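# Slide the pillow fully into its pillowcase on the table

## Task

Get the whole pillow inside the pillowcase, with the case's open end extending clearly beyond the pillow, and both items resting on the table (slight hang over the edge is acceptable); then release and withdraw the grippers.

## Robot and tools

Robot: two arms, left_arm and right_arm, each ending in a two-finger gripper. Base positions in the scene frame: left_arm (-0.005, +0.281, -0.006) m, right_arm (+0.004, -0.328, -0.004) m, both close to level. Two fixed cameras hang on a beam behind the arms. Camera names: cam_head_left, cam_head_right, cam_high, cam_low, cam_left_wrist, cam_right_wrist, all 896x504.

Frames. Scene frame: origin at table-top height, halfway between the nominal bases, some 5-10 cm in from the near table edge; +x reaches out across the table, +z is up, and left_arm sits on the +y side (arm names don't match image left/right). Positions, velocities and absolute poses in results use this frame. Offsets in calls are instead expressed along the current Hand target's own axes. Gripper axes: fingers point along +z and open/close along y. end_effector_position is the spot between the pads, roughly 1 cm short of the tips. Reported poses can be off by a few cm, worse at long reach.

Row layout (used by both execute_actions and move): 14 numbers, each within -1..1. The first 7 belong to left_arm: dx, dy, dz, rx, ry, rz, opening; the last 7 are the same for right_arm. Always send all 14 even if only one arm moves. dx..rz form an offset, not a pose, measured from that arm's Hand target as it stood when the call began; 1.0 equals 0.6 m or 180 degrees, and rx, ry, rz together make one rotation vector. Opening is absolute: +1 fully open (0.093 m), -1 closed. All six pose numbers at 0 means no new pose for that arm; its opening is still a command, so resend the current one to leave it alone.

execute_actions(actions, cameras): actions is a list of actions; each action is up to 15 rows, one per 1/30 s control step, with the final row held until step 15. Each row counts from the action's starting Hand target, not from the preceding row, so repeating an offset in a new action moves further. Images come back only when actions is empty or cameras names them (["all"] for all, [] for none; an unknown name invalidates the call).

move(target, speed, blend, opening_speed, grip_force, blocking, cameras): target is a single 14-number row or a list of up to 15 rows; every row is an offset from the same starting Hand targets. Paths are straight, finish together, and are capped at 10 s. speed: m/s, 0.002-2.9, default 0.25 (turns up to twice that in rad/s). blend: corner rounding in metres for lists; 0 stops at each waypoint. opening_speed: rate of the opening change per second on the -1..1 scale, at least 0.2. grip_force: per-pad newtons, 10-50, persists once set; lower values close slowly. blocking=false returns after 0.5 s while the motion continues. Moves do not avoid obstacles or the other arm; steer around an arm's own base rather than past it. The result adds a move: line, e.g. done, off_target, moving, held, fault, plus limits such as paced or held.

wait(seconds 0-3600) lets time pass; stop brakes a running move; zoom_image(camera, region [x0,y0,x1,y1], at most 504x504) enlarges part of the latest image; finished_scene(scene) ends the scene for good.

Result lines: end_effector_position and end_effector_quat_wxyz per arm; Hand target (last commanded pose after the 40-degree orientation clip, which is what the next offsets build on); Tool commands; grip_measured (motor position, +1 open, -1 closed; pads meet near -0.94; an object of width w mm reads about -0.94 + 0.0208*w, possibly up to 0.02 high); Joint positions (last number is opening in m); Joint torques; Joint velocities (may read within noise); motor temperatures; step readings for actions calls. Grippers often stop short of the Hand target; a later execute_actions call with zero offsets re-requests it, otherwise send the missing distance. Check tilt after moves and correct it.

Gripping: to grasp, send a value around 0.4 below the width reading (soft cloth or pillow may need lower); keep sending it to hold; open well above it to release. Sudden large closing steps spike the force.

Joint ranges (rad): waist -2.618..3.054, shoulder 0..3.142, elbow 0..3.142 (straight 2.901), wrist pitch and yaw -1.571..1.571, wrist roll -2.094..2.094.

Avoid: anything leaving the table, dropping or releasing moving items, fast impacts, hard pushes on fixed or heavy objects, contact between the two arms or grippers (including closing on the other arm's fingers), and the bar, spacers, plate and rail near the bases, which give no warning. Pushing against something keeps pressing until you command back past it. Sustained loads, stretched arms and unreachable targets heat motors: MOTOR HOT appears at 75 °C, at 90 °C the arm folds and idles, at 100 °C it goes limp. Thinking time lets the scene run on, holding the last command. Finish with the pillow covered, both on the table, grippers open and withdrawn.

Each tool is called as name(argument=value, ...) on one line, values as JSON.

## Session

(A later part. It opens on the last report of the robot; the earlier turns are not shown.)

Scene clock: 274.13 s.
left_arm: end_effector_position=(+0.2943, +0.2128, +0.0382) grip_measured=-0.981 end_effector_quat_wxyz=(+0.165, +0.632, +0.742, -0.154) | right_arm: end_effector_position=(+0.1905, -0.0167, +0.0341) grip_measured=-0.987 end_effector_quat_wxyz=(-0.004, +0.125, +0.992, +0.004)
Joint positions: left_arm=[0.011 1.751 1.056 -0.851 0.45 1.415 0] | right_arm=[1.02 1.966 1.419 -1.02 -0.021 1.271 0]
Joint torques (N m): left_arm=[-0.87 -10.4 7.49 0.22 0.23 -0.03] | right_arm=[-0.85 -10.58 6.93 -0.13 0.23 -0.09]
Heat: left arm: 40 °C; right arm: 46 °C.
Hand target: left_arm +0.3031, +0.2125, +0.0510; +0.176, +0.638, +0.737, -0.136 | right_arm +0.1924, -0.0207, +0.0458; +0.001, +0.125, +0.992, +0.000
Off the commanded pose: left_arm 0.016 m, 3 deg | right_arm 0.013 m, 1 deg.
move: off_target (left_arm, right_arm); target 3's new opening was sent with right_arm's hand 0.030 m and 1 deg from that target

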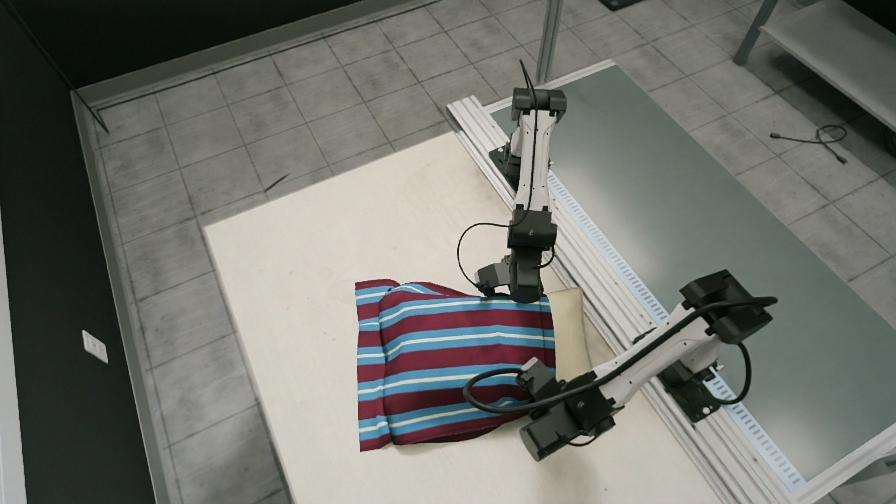

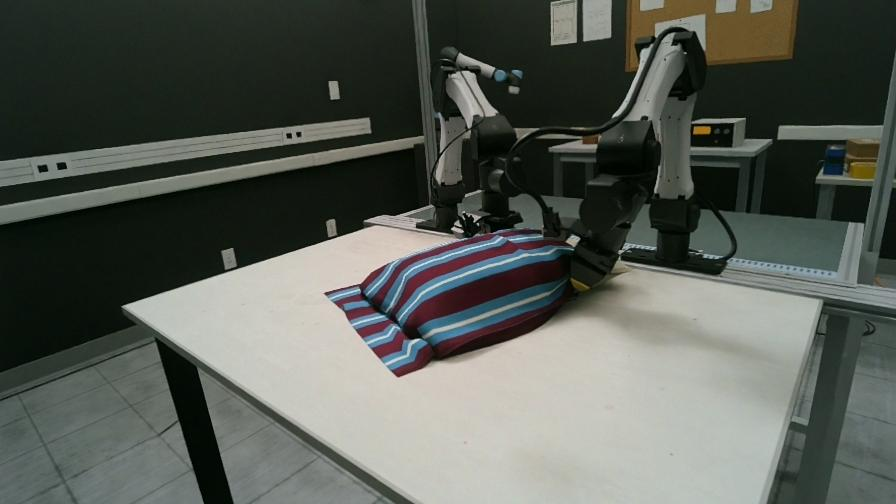

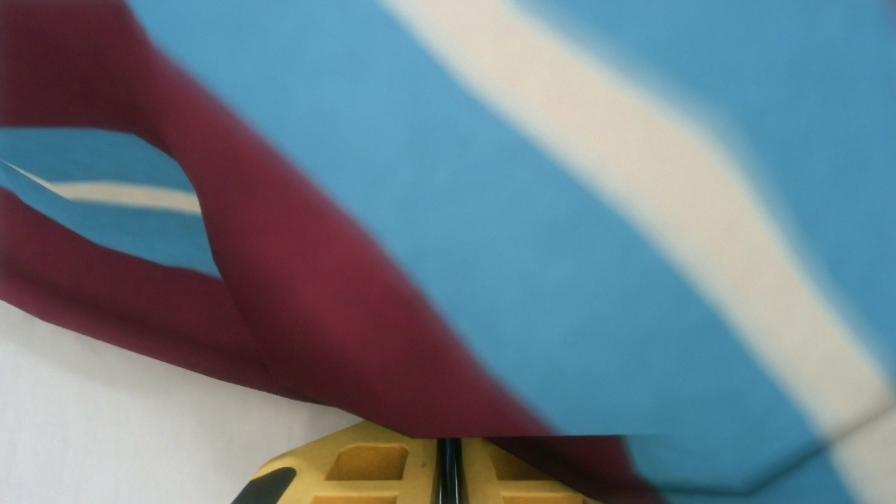

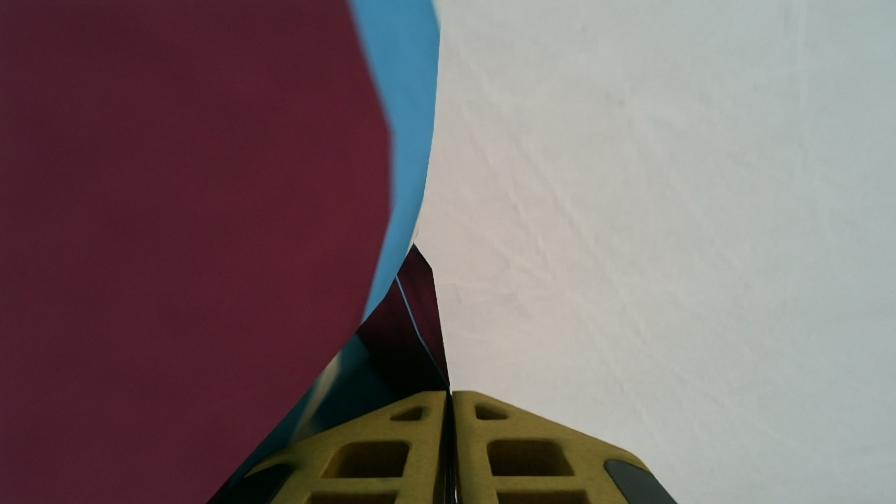

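move(target=[[0,0,0,0,0,0,-1,0,0,-0.05,0,0,0,0.4],[0,0,0,0,0,0,-1,-0.033,0.02,-0.05,0,0,0,0.4],[0,0,0,0,0,0,-1,-0.033,0.02,0.1,0,0,0,0.4],[0,0,0,0,0,0,-1,-0.033,0.02,0.1,0,0,0,-1],[0,0,0,0,0,0,-1,-0.02,0.02,-0.03,0,0,0,-1]], speed=0.15, opening_speed=1, cameras=["cam_head_left","cam_right_wrist"])

Scene clock: 282.07 s.
left_arm: end_effector_position=(+0.2939, +0.2132, +0.0380) grip_measured=-0.981 end_effector_quat_wxyz=(+0.163, +0.632, +0.742, -0.154) | right_arm: end_effector_position=(+0.2073, -0.0124, +0.0477) grip_measured=-0.987 end_effector_quat_wxyz=(-0.009, +0.124, +0.992, -0.005)
Joint positions: left_arm=[0.011 1.751 1.056 -0.853 0.447 1.415 0] | right_arm=[0.987 2.016 1.547 -1.118 -0.022 1.236 0]
Joint torques (N m): left_arm=[-0.77 -10.4 7.6 0.25 0.25 -0.02] | right_arm=[0.09 -11.74 7.19 -0.16 0.23 0.08]
Heat: left arm: 40 °C; right arm: 45 °C.
Hand target: left_arm +0.3031, +0.2126, +0.0510; +0.176, +0.638, +0.737, -0.136 | right_arm +0.2070, -0.0120, +0.0638; +0.001, +0.125, +0.992, +0.000
Off the commanded pose: left_arm 0.016 m, 3 deg | right_arm 0.016 m, 1 deg.
move: off_target (right_arm); target 4's new opening was sent with right_arm's hand 0.036 m and 1 deg from that target

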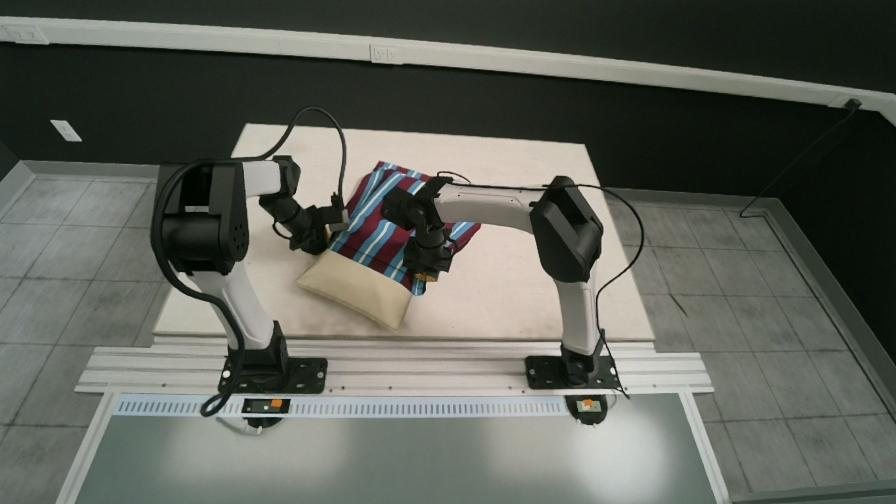

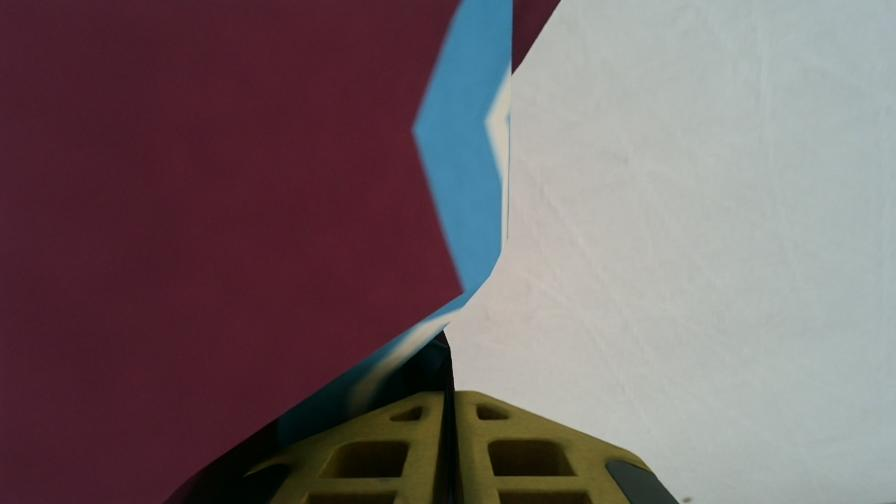

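move(target=[-0.115,-0.058,-0.222,0,0,0,-1,0.016,0.017,-0.227,0,0,0,-1], speed=0.12, cameras=["cam_head_left","cam_high","cam_low"])

Scene clock: 286.00 s.
left_arm: end_effector_position=(+0.2634, +0.2042, +0.1850) grip_measured=-0.981 end_effector_quat_wxyz=(+0.160, +0.634, +0.742, -0.150) | right_arm: end_effector_position=(+0.2011, +0.0012, +0.1776) grip_measured=-0.987 end_effector_quat_wxyz=(+0.006, +0.124, +0.992, +0.026)
Joint positions: left_arm=[-0.028 1.555 1.447 -1.424 0.436 1.377 0] | right_arm=[1.016 1.995 2.036 -1.559 -0.022 1.266 0]
Joint torques (N m): left_arm=[-0.88 -8.73 8.62 0.28 0.33 -0.07] | right_arm=[0.03 -12.34 7.73 0.24 0.2 0.08]
Heat: left arm: 40 °C; right arm: 46 °C.
Hand target: left_arm +0.2658, +0.2023, +0.2001; +0.176, +0.638, +0.737, -0.135 | right_arm +0.2000, +0.0002, +0.2000; +0.001, +0.125, +0.992, +0.000
Off the commanded pose: left_arm 0.015 m, 3 deg | right_arm 0.022 m, 3 deg.
joint sent to its limit (right arm) — joint 4 (wrist pitch), lower limit. The joint targets are off in orientation, not in position.
move: off_target (left_arm, right_arm)

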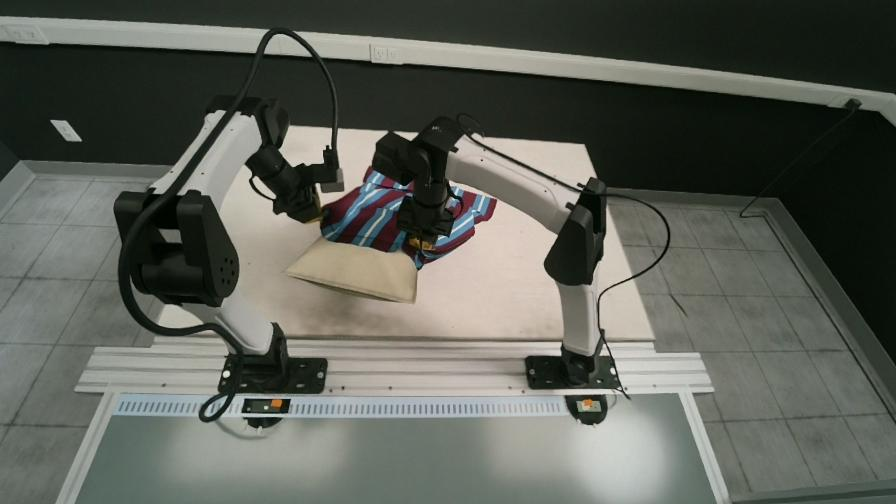

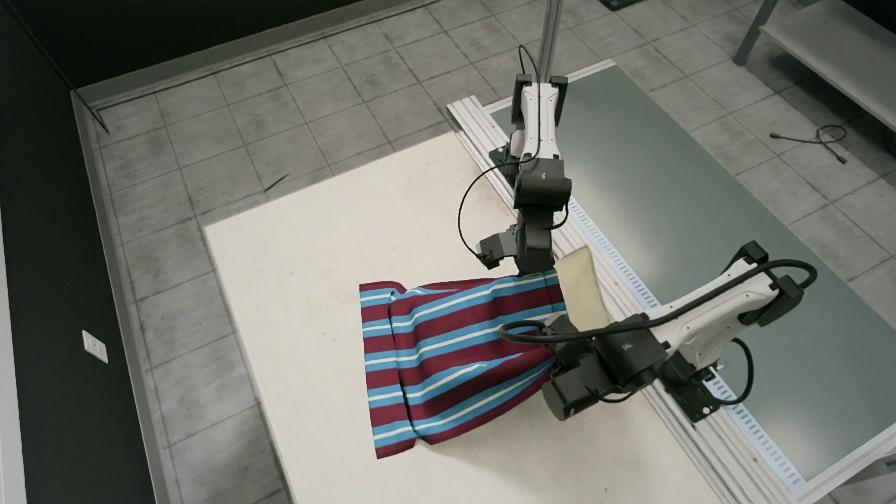

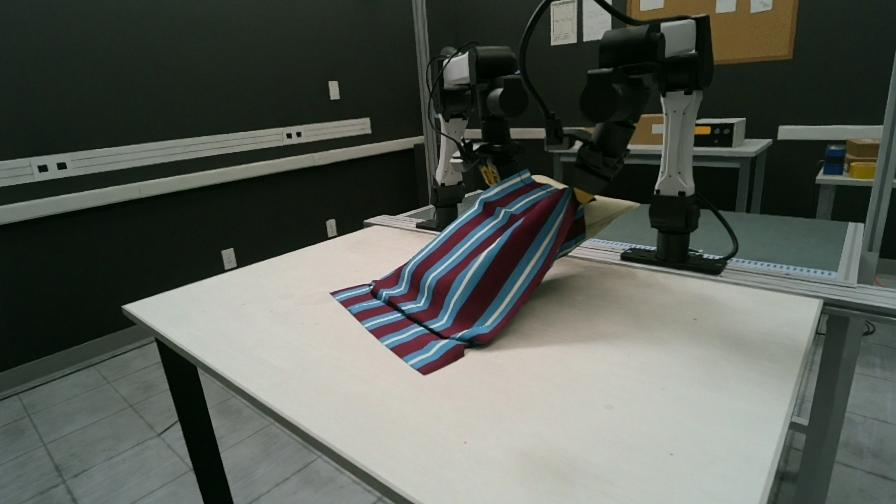

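move(target=[-0.119,0.041,-0.239,0,0,0,-1,-0.048,0.012,-0.267,0,0,0,-1], speed=0.15, cameras=["cam_head_left","cam_high","cam_low"])

Scene clock: 291.57 s.
left_arm: end_effector_position=(+0.2852, +0.2051, +0.3424) grip_measured=-0.981 end_effector_quat_wxyz=(+0.318, +0.587, +0.743, -0.041) | right_arm: end_effector_position=(+0.2279, +0.0035, +0.3383) grip_measured=-0.987 end_effector_quat_wxyz=(+0.121, +0.124, +0.954, +0.246)
Joint positions: left_arm=[-0.023 1.519 1.994 -1.573 0.439 1.206 0] | right_arm=[0.958 1.876 2.449 -1.589 -0.022 1.226 0]
Joint torques (N m): left_arm=[0.51 -6.84 7.77 1.23 0.69 -0.09] | right_arm=[-1.05 -9.62 7.16 1.66 0.1 -0.16]
Heat: left arm: 40 °C; right arm: 46 °C.
Hand target: left_arm +0.2864, +0.2032, +0.3609; +0.176, +0.638, +0.737, -0.135 | right_arm +0.2295, +0.0001, +0.3603; +0.001, +0.125, +0.992, +0.000
Off the commanded pose: left_arm 0.019 m, 20 deg | right_arm 0.022 m, 32 deg.
joint read past its limit (left arm) — joint 4 (wrist pitch), lower limit.
joint read past its limit (right arm) — joint 4 (wrist pitch), lower limit.
joint sent to its limit (left arm) — joint 4 (wrist pitch), lower limit. The joint targets are off in orientation, not in position.
joint sent to its limit (right arm) — joint 4 (wrist pitch), lower limit. The joint targets are off in orientation, not in position.
move: off_target (left_arm, right_arm)

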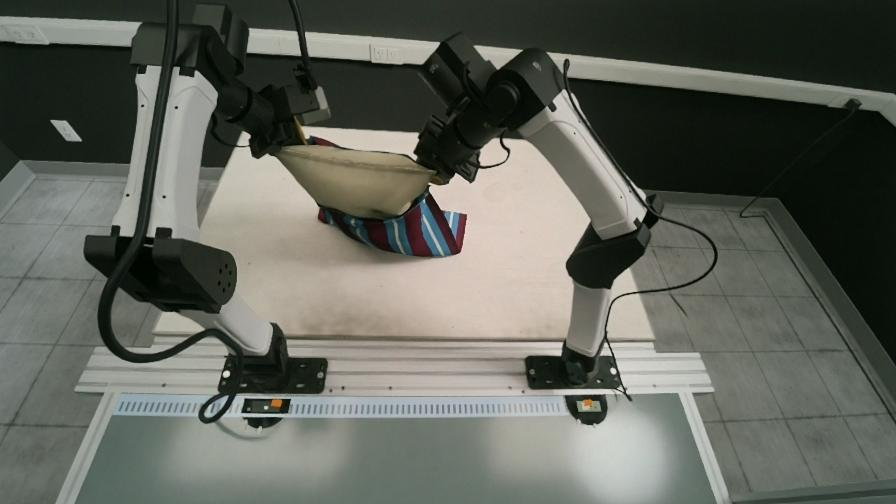

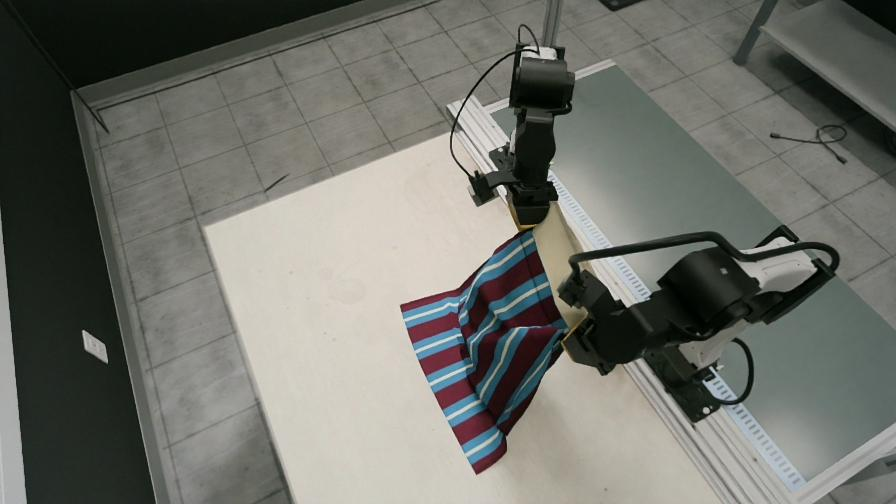

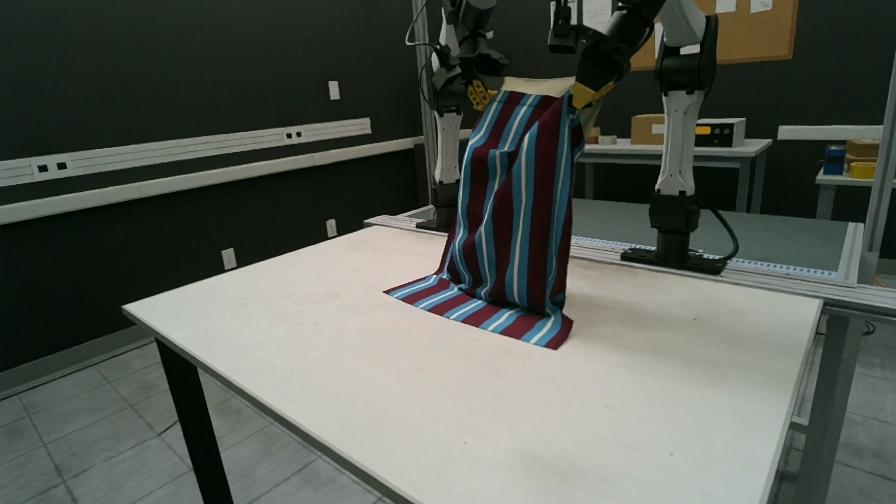

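move(target=[[0.003,0.009,-0.112,0,0,0,-1,0,0,-0.1,0,0,0,-1],[0.059,0.009,0.009,0,0,0,-1,0,0,0.033,0,0,0,-1],[0.003,0.009,-0.112,0,0,0,-1,0,0,-0.1,0,0,0,-1],[0.059,0.009,0.009,0,0,0,-1,0,0,0.033,0,0,0,-1],[0.003,0.009,-0.112,0,0,0,-1,0,0,-0.1,0,0,0,-1],[0.059,0.009,0.009,0,0,0,-1,0,0,0.033,0,0,0,-1],[0.003,0.009,-0.112,0,0,0,-1,0,0,-0.1,0,0,0,-1],[0.059,0.009,0.009,0,0,0,-1,0,0,0.033,0,0,0,-1],[0.003,0.009,-0.112,0,0,0,-1,0,0,-0.1,0,0,0,-1]], speed=0.8, blend=0.01, cameras=["cam_head_left","cam_high","cam_low"])

Scene clock: 298.40 s.
left_arm: end_effector_position=(+0.2823, +0.2342, +0.4095) grip_measured=-0.981 end_effector_quat_wxyz=(+0.414, +0.547, +0.727, +0.018) | right_arm: end_effector_position=(+0.2246, -0.0011, +0.4127) grip_measured=-0.987 end_effector_quat_wxyz=(+0.176, +0.116, +0.914, +0.348)
Joint positions: left_arm=[0.115 1.49 2.18 -1.574 0.517 1.217 0] | right_arm=[0.956 1.867 2.685 -1.589 -0.022 1.223 0]
Joint torques (N m): left_arm=[0.69 -4.26 6.58 1.52 0.64 -0.1] | right_arm=[-1.11 -6.45 5.72 2.06 0.06 -0.14]
Heat: left arm: 39 °C; right arm: 45 °C.
Hand target: left_arm +0.2857, +0.2341, +0.4207; +0.176, +0.638, +0.737, -0.136 | right_arm +0.2294, +0.0000, +0.4203; +0.023, +0.125, +0.991, +0.045
Off the commanded pose: left_arm 0.012 m, 34 deg | right_arm 0.009 m, 46 deg; orientation clipped.
joint read past its limit (left arm) — joint 4 (wrist pitch), lower limit.
joint read past its limit (right arm) — joint 4 (wrist pitch), lower limit.
joint sent to its limit (left arm) — joint 4 (wrist pitch), lower limit. The joint targets are off in orientation, not in position.
joint sent to its limit (right arm) — joint 4 (wrist pitch), lower limit. The joint targets are off in orientation, not in position.
move: off_target (left_arm, right_arm); limits=paced

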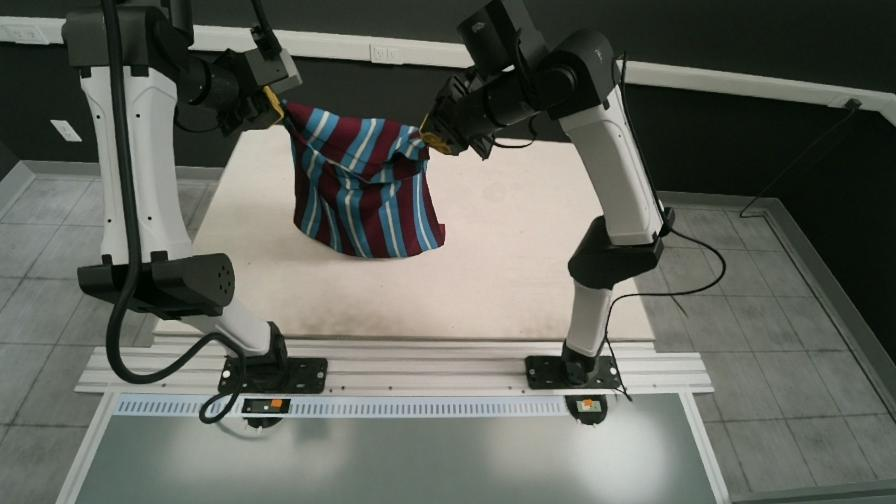

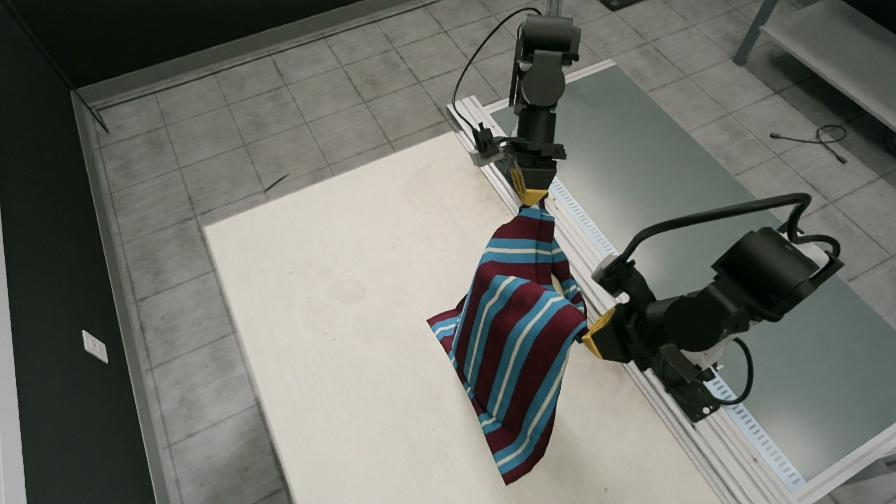

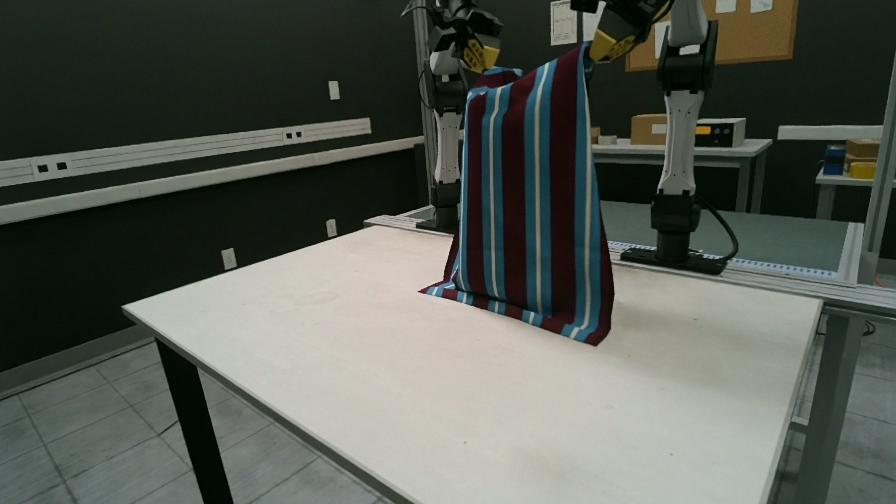

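move(target=[[0.056,0,0.121,0,0,0,-1,0,0,0.133,0,0,0,-1],[0,0,0,0,0,0,-1,0,0,0,0,0,0,-1],[0.056,0,0.121,0,0,0,-1,0,0,0.133,0,0,0,-1],[0,0,0,0,0,0,-1,0,0,0,0,0,0,-1],[0.056,0,0.121,0,0,0,-1,0,0,0.133,0,0,0,-1],[0,0,0,0,0,0,-1,0,0,0,0,0,0,-1],[0.056,0,0.121,0,0,0,-1,0,0,0.133,0,0,0,-1],[0,0,0,0,0,0,-1,0,0,0,0,0,0,-1]], speed=0.8, blend=0.01, cameras=["cam_head_left","cam_head_right","cam_low"])

Scene clock: 305.10 s.
left_arm: end_effector_position=(+0.2816, +0.2344, +0.4094) grip_measured=-0.981 end_effector_quat_wxyz=(+0.413, +0.547, +0.728, +0.019) | right_arm: end_effector_position=(+0.2269, +0.0021, +0.4098) grip_measured=-0.986 end_effector_quat_wxyz=(+0.175, +0.116, +0.915, +0.346)
Joint positions: left_arm=[0.115 1.489 2.179 -1.576 0.515 1.217 0] | right_arm=[0.956 1.877 2.685 -1.584 -0.022 1.223 0]
Joint torques (N m): left_arm=[0.61 -3.96 6.54 1.48 0.57 -0.07] | right_arm=[-1.1 -7.15 5.76 2 0.07 -0.14]
Heat: left arm: 39 °C; right arm: 44 °C.
Hand target: left_arm +0.2857, +0.2341, +0.4207; +0.176, +0.638, +0.737, -0.136 | right_arm +0.2294, +0.0000, +0.4202; +0.023, +0.125, +0.991, +0.045
Off the commanded pose: left_arm 0.012 m, 34 deg | right_arm 0.011 m, 40 deg.
joint read past its limit (left arm) — joint 4 (wrist pitch), lower limit.
joint read past its limit (right arm) — joint 4 (wrist pitch), lower limit.
joint sent to its limit (left arm) — joint 4 (wrist pitch), lower limit. The joint targets are off in orientation, not in position.
joint sent to its limit (right arm) — joint 4 (wrist pitch), lower limit. The joint targets are off in orientation, not in position.
move: off_target (left_arm, right_arm)

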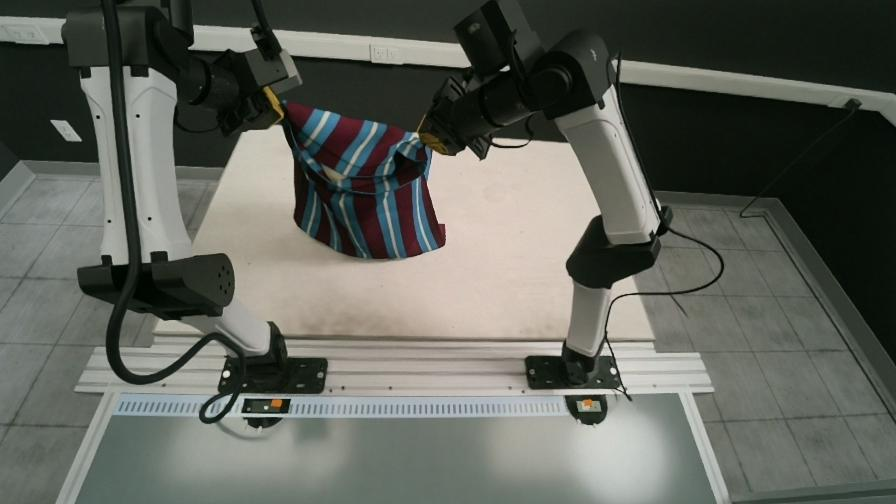

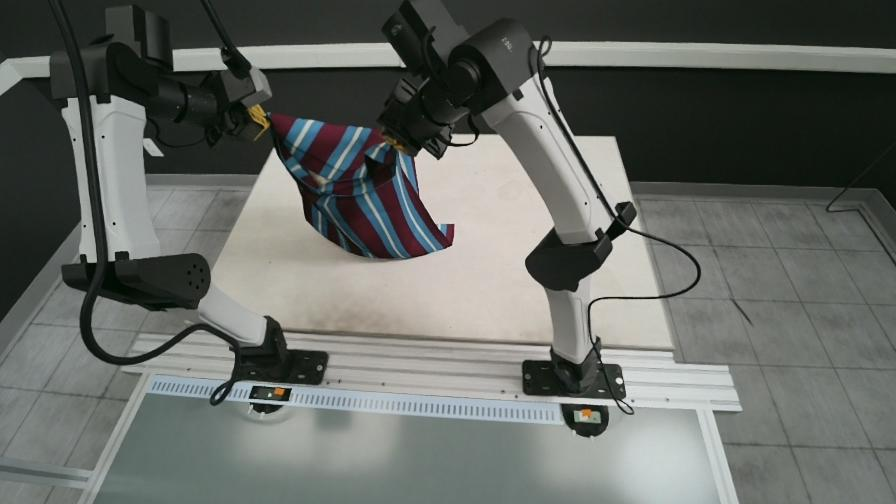

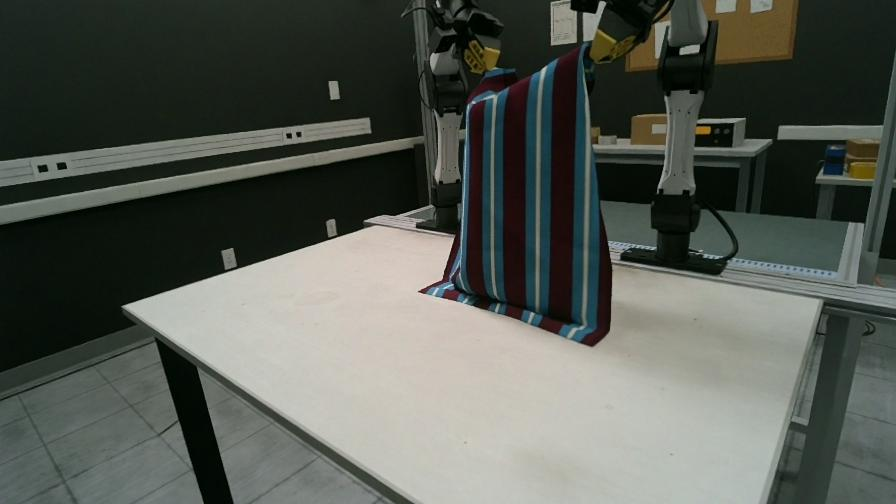

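move(target=[[-0.048,0.293,0.059,0,0,0,-1,-0.305,0.075,0.051,0,0,0,-1]], speed=0.15, cameras=["cam_head_left","cam_low","cam_high"])

Scene clock: 312.23 s.
left_arm: end_effector_position=(+0.4587, +0.2252, +0.3902) grip_measured=-0.981 end_effector_quat_wxyz=(+0.457, +0.522, +0.720, -0.005) | right_arm: end_effector_position=(+0.4106, -0.0005, +0.3956) grip_measured=-0.986 end_effector_quat_wxyz=(+0.297, +0.123, +0.871, +0.371)
Joint positions: left_arm=[0.062 2.145 2.839 -1.473 0.552 1.08 0] | right_arm=[0.636 2.17 2.847 -1.264 -0.105 0.978 0]
Joint torques (N m): left_arm=[-0.64 -10.32 6.87 1.94 0.55 -0.13] | right_arm=[-0.81 -8.83 6.2 2.42 0.18 -0.18]
Heat: left arm: 38 °C; right arm: 44 °C.
Hand target: left_arm +0.4661, +0.2197, +0.4057; +0.176, +0.638, +0.737, -0.135 | right_arm +0.4193, +0.0001, +0.4005; +0.085, +0.127, +0.981, +0.119
Off the commanded pose: left_arm 0.018 m, 38 deg | right_arm 0.010 m, 51 deg; orientation clipped.
elbow stopped short (right arm): the move would have taken joint 3 (elbow) straighter than the controller allows.
elbow stopped short (left arm): the move would have taken joint 3 (elbow) straighter than the controller allows.
move: off_target (left_arm, right_arm); limits=paced
Images, in order (width x height): cam_head_left 896x504, cam_high 896x504, cam_low 896x504.

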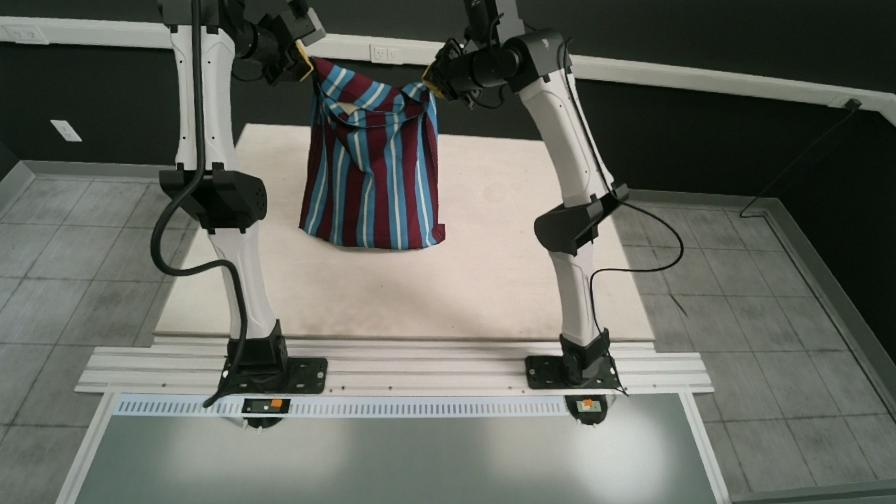

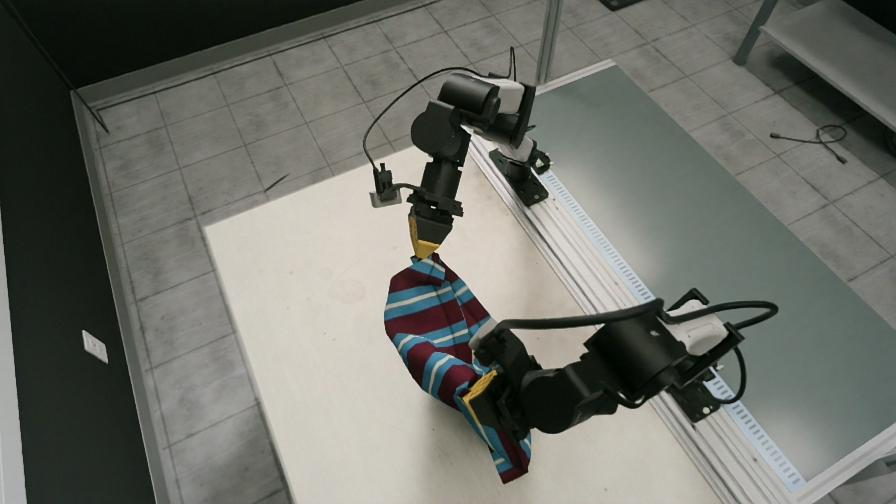

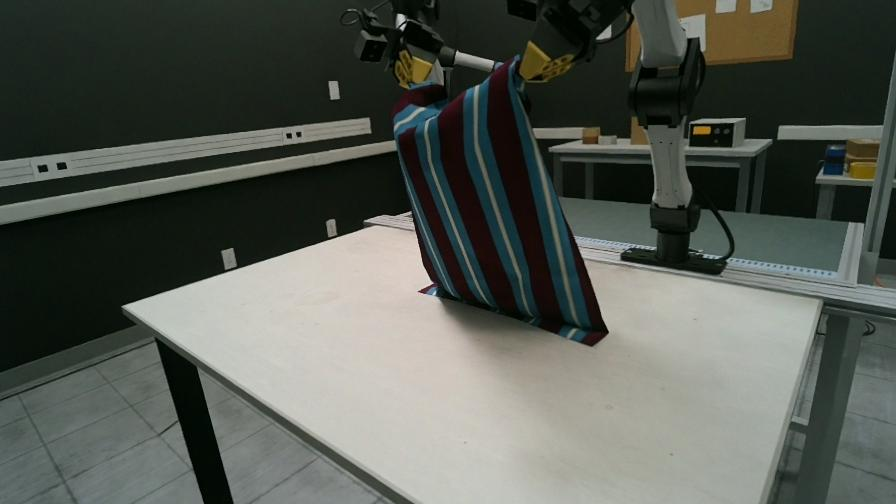

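move(target=[[-0.067,-0.281,-0.142,0,-0.19,0,-1,0.196,-0.077,-0.223,0,-0.25,0,-1],[-0.118,-0.024,-0.063,0,-0.22,0,-1,-0.06,-0.06,-0.129,0,-0.28,0,-1]], speed=0.2, blend=0.02, cameras=["cam_head_left","cam_low","cam_high"])

Scene clock: 324.20 s.
left_arm: end_effector_position=(+0.4599, +0.1750, +0.4536) grip_measured=-0.981 end_effector_quat_wxyz=(+0.551, +0.426, +0.629, -0.346) | right_arm: end_effector_position=(+0.4252, -0.0627, +0.4595) grip_measured=-0.987 end_effector_quat_wxyz=(+0.581, +0.119, +0.799, +0.099)
Joint positions: left_arm=[0.104 2.226 2.835 -1.123 1.227 0.503 0] | right_arm=[0.772 2.126 2.847 -1.145 0.704 0.607 0]
Joint torques (N m): left_arm=[-0.55 -11.56 7.36 1.82 0.77 -0.03] | right_arm=[-0.72 -8.68 6.04 2.6 0.19 -0.16]
Motor temperatures (°C): left_arm=[24 41 36 29 26 25 25] | right_arm=[23 45 35 34 25 27 26]
Heat: left arm: 41 °C; right arm: 45 °C.
Hand target: left_arm +0.4573, +0.1703, +0.4701; +0.416, +0.554, +0.634, -0.344 | right_arm +0.4301, -0.0598, +0.4704; +0.494, +0.166, +0.852, +0.054
Off the commanded pose: left_arm 0.017 m, 21 deg | right_arm 0.012 m, 14 deg.
elbow stopped short (left arm): the move would have taken joint 3 (elbow) straighter than the controller allows.
elbow stopped short (right arm): the move would have taken joint 3 (elbow) straighter than the controller allows.
move: off_target (left_arm, right_arm)
Images, in order (width x height): cam_head_left 896x504, cam_high 896x504, cam_low 896x504.

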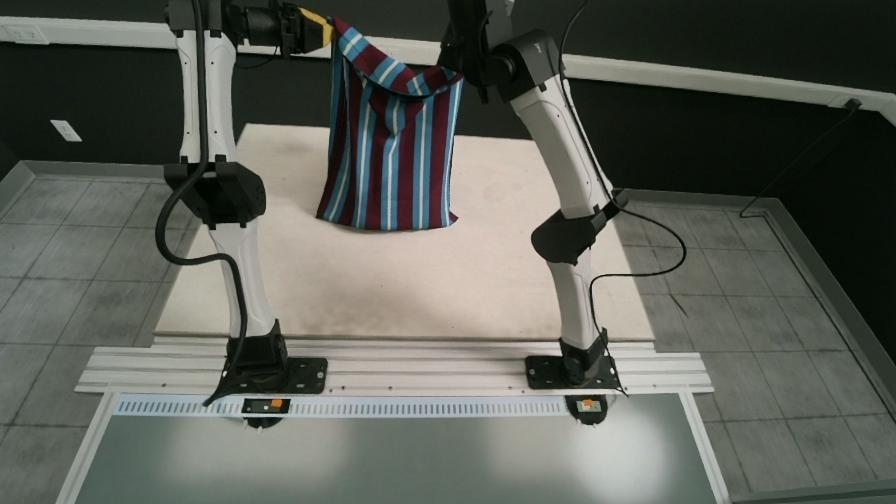

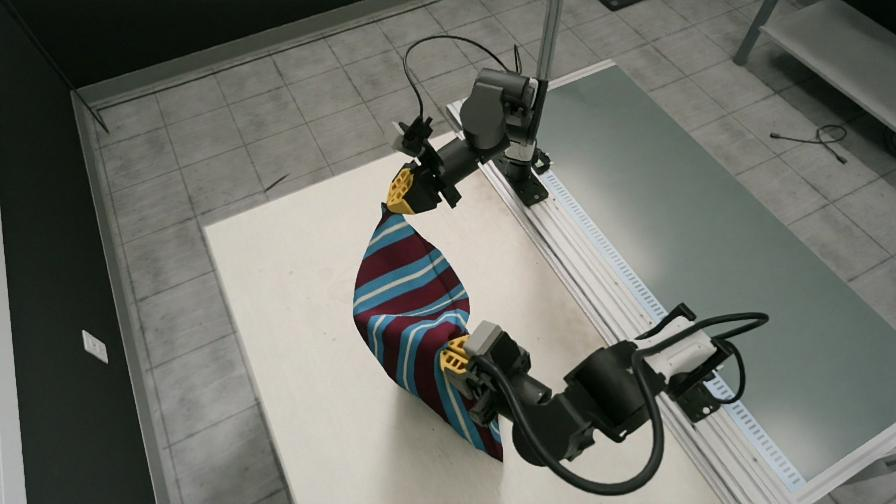

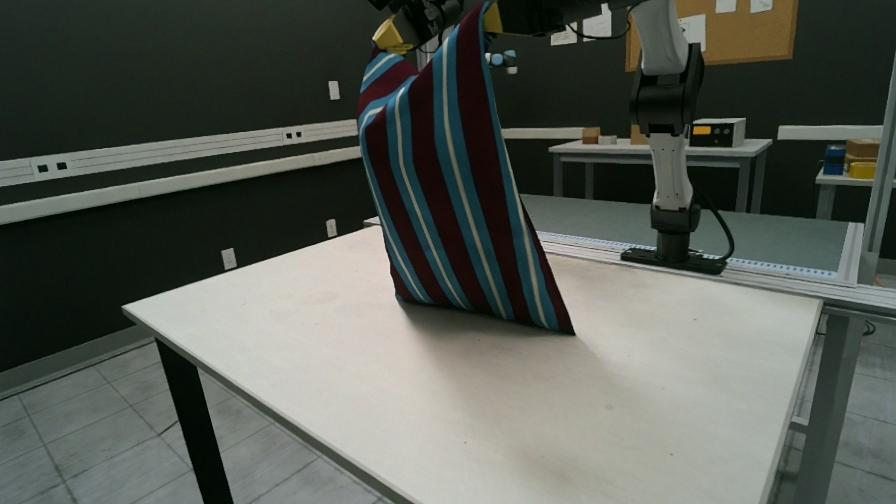

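move(target=[[-0.108,-0.154,-0.094,0,0,0,-1,-0.041,0,-0.197,0,0,0,-1],[-0.037,-0.041,-0.042,0,0,0,-1,-0.018,0.001,-0.068,0,0,0,-1]], speed=0.25, blend=0.0)

move(target=[[0.1745,-0.213,0.008,0,0.11,0,-1,0.253,-0.045,-0.106,0,0.14,0,-1],[0.466,-0.415,0.082,0,0.2,0,-1,0.609,-0.121,-0.129,0,0.25,0,-1],[0.667,-0.421,0.202,0,0.22,0,-1,0.836,-0.193,-0.008,0,0.28,0,-1]], speed=0.18, blend=0.03, cameras=["cam_head_left","cam_high","cam_low"])

Scene clock: 335.90 s.
left_arm: end_effector_position=(+0.4325, +0.1836, +0.4871) grip_measured=-0.981 end_effector_quat_wxyz=(+0.557, +0.417, +0.607, -0.384) | right_arm: end_effector_position=(+0.3976, -0.0563, +0.4858) grip_measured=-0.987 end_effector_quat_wxyz=(+0.604, +0.099, +0.784, +0.104)
Joint positions: left_arm=[0.142 2.179 2.845 -1.088 1.335 0.388 0] | right_arm=[0.837 2.078 2.847 -1.131 0.757 0.558 0]
Joint torques (N m): left_arm=[-0.66 -11.45 6.39 1.79 0.35 0.09] | right_arm=[-1.17 -8.98 5.83 2.5 0.23 0.05]
Heat: left arm: 43 °C; right arm: 45 °C.
Hand target: left_arm +0.4303, +0.1800, +0.5001; +0.416, +0.554, +0.634, -0.343 | right_arm +0.4001, -0.0599, +0.5001; +0.495, +0.166, +0.852, +0.054
Off the commanded pose: left_arm 0.014 m, 23 deg | right_arm 0.015 m, 18 deg.
elbow stopped short (left arm): the move would have taken joint 3 (elbow) straighter than the controller allows.
elbow stopped short (right arm): the move would have taken joint 3 (elbow) straighter than the controller allows.
move: off_target (left_arm, right_arm)

Scene clock: 341.00 s.
left_arm: end_effector_position=(+0.1804, +0.2003, +0.0826) grip_measured=-0.981 end_effector_quat_wxyz=(+0.178, +0.637, +0.737, -0.142) | right_arm: end_effector_position=(+0.1384, -0.0060, +0.0629) grip_measured=-0.987 end_effector_quat_wxyz=(+0.091, +0.123, +0.983, +0.106)
Joint positions: left_arm=[-0.051 1.197 0.756 -1.039 0.445 1.353 0] | right_arm=[1.231 1.676 1.136 -0.781 0.121 1.468 0]
Joint torques (N m): left_arm=[-0.84 -2.96 5.44 0.61 0.24 -0.11] | right_arm=[-1.18 -6.52 5.05 1.3 0.01 -0.06]
Heat: left arm: 43 °C; right arm: 45 °C.
Hand target: left_arm +0.1823, +0.2006, +0.0798; +0.176, +0.638, +0.737, -0.136 | right_arm +0.1407, -0.0002, +0.0594; +0.085, +0.127, +0.981, +0.119
Off the commanded pose: left_arm 0.004 m, 1 deg | right_arm 0.007 m, 2 deg.
elbow stopped short (right arm): the move would have taken joint 3 (elbow) straighter than the controller allows.
move: done

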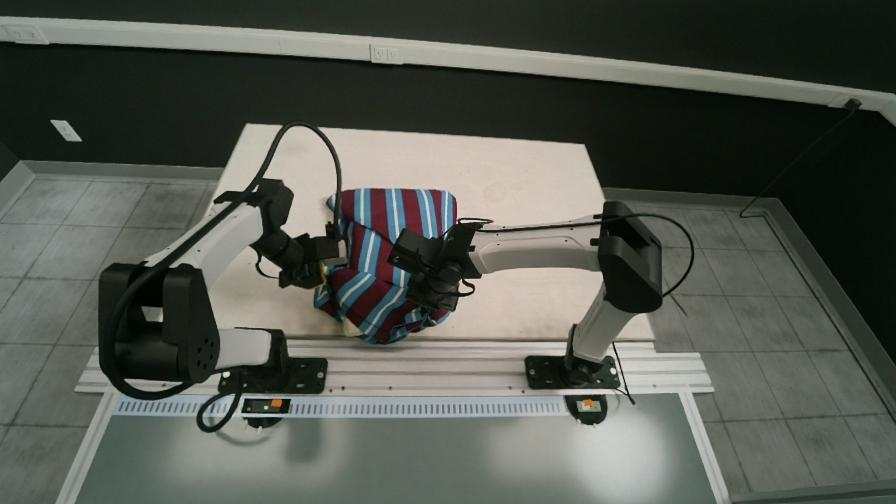

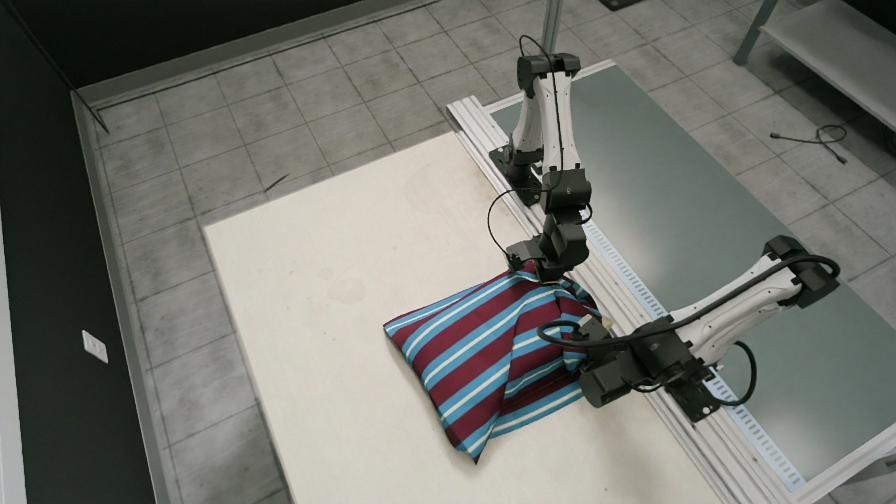

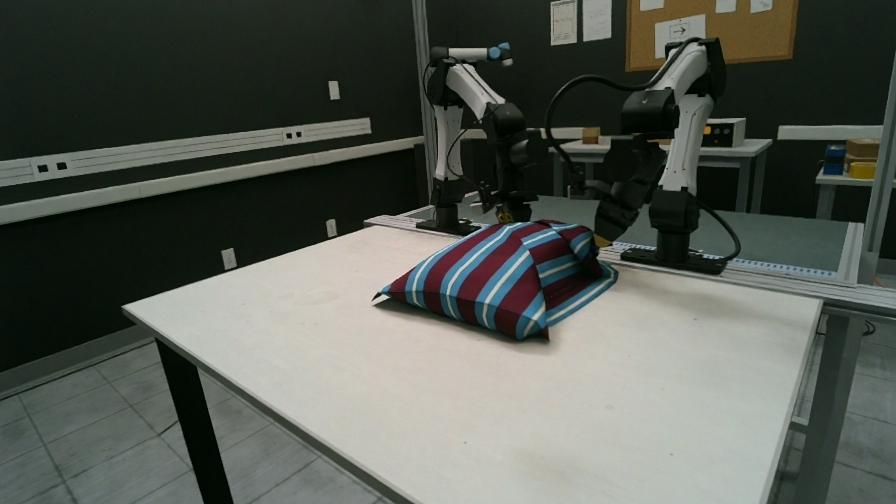

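move(target=[[-0.265,0.161,-0.502,0,-0.15,0,-1,-0.285,0.1515,-0.546,0,-0.2,0,-1],[-0.3545,0.012,-0.515,0,-0.15,0,-1,-0.473,0.33,-0.471,0,-0.25,0,-1]], speed=0.2, blend=0.03, cameras=["cam_head_left","cam_high","cam_low"])

Scene clock: 350.13 s.
left_arm: end_effector_position=(+0.1942, +0.1453, +0.4368) grip_measured=-0.981 end_effector_quat_wxyz=(+0.462, +0.502, +0.689, -0.247) | right_arm: end_effector_position=(+0.3940, +0.0480, +0.4104) grip_measured=-0.987 end_effector_quat_wxyz=(+0.553, +0.094, +0.812, +0.160)
Joint positions: left_arm=[-0.02 1.302 2.004 -1.573 0.92 0.873 0] | right_arm=[0.969 2.25 2.845 -1.079 0.739 0.745 0]
Joint torques (N m): left_arm=[-0.88 -3.52 6.76 1.39 0.61 -0.11] | right_arm=[-0.84 -9.59 6.64 2.55 0.44 -0.2]
Heat: left arm: 41 °C; right arm: 44 °C.
Hand target: left_arm +0.1888, +0.1430, +0.4505; +0.344, +0.589, +0.676, -0.281 | right_arm +0.4010, +0.0495, +0.4190; +0.454, +0.163, +0.874, +0.061
Off the commanded pose: left_arm 0.015 m, 17 deg | right_arm 0.011 m, 19 deg.
elbow stopped short (right arm): the move would have taken joint 3 (elbow) straighter than the controller allows.
joint read past its limit (left arm) — joint 4 (wrist pitch), lower limit.
joint sent to its limit (left arm) — joint 4 (wrist pitch), lower limit. The joint targets are off in orientation, not in position.
move: off_target (left_arm, right_arm)

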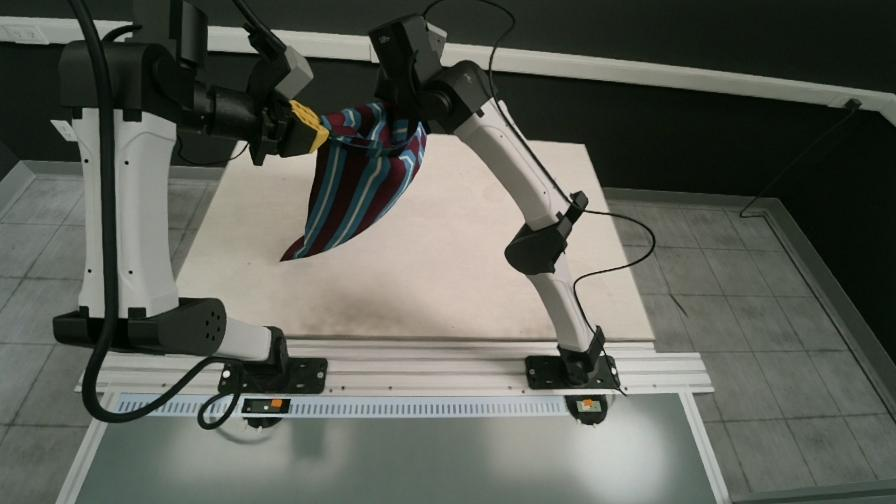

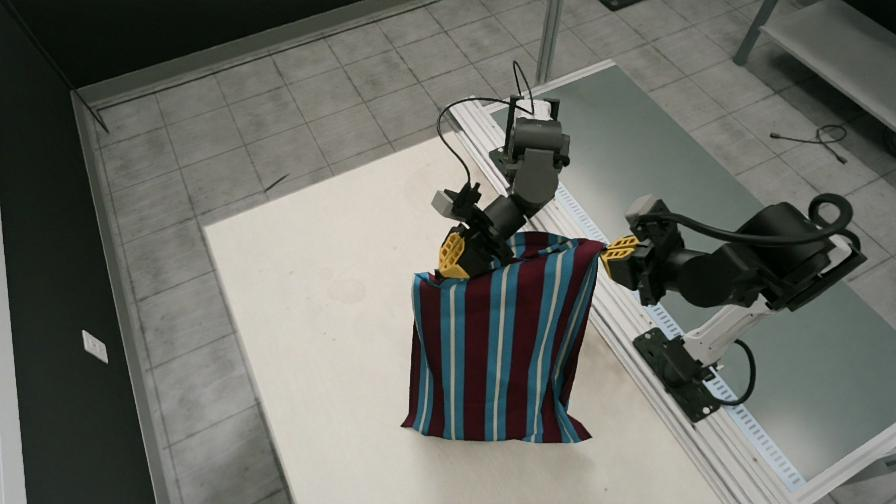

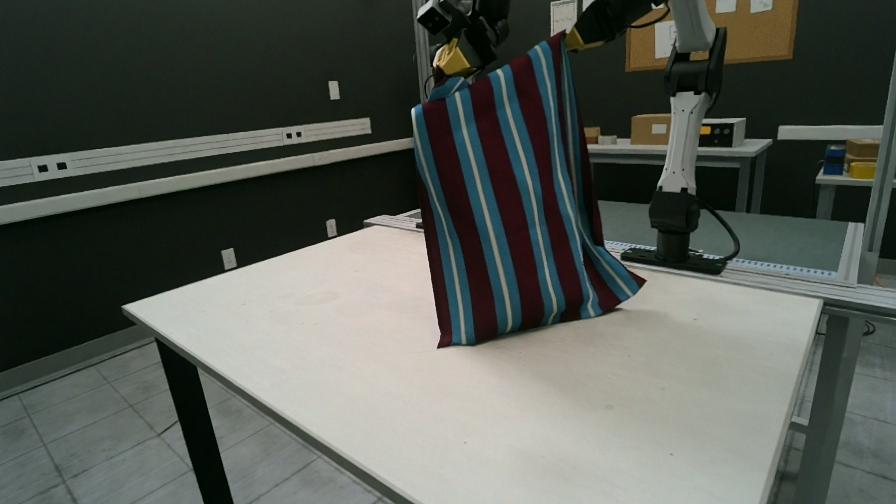

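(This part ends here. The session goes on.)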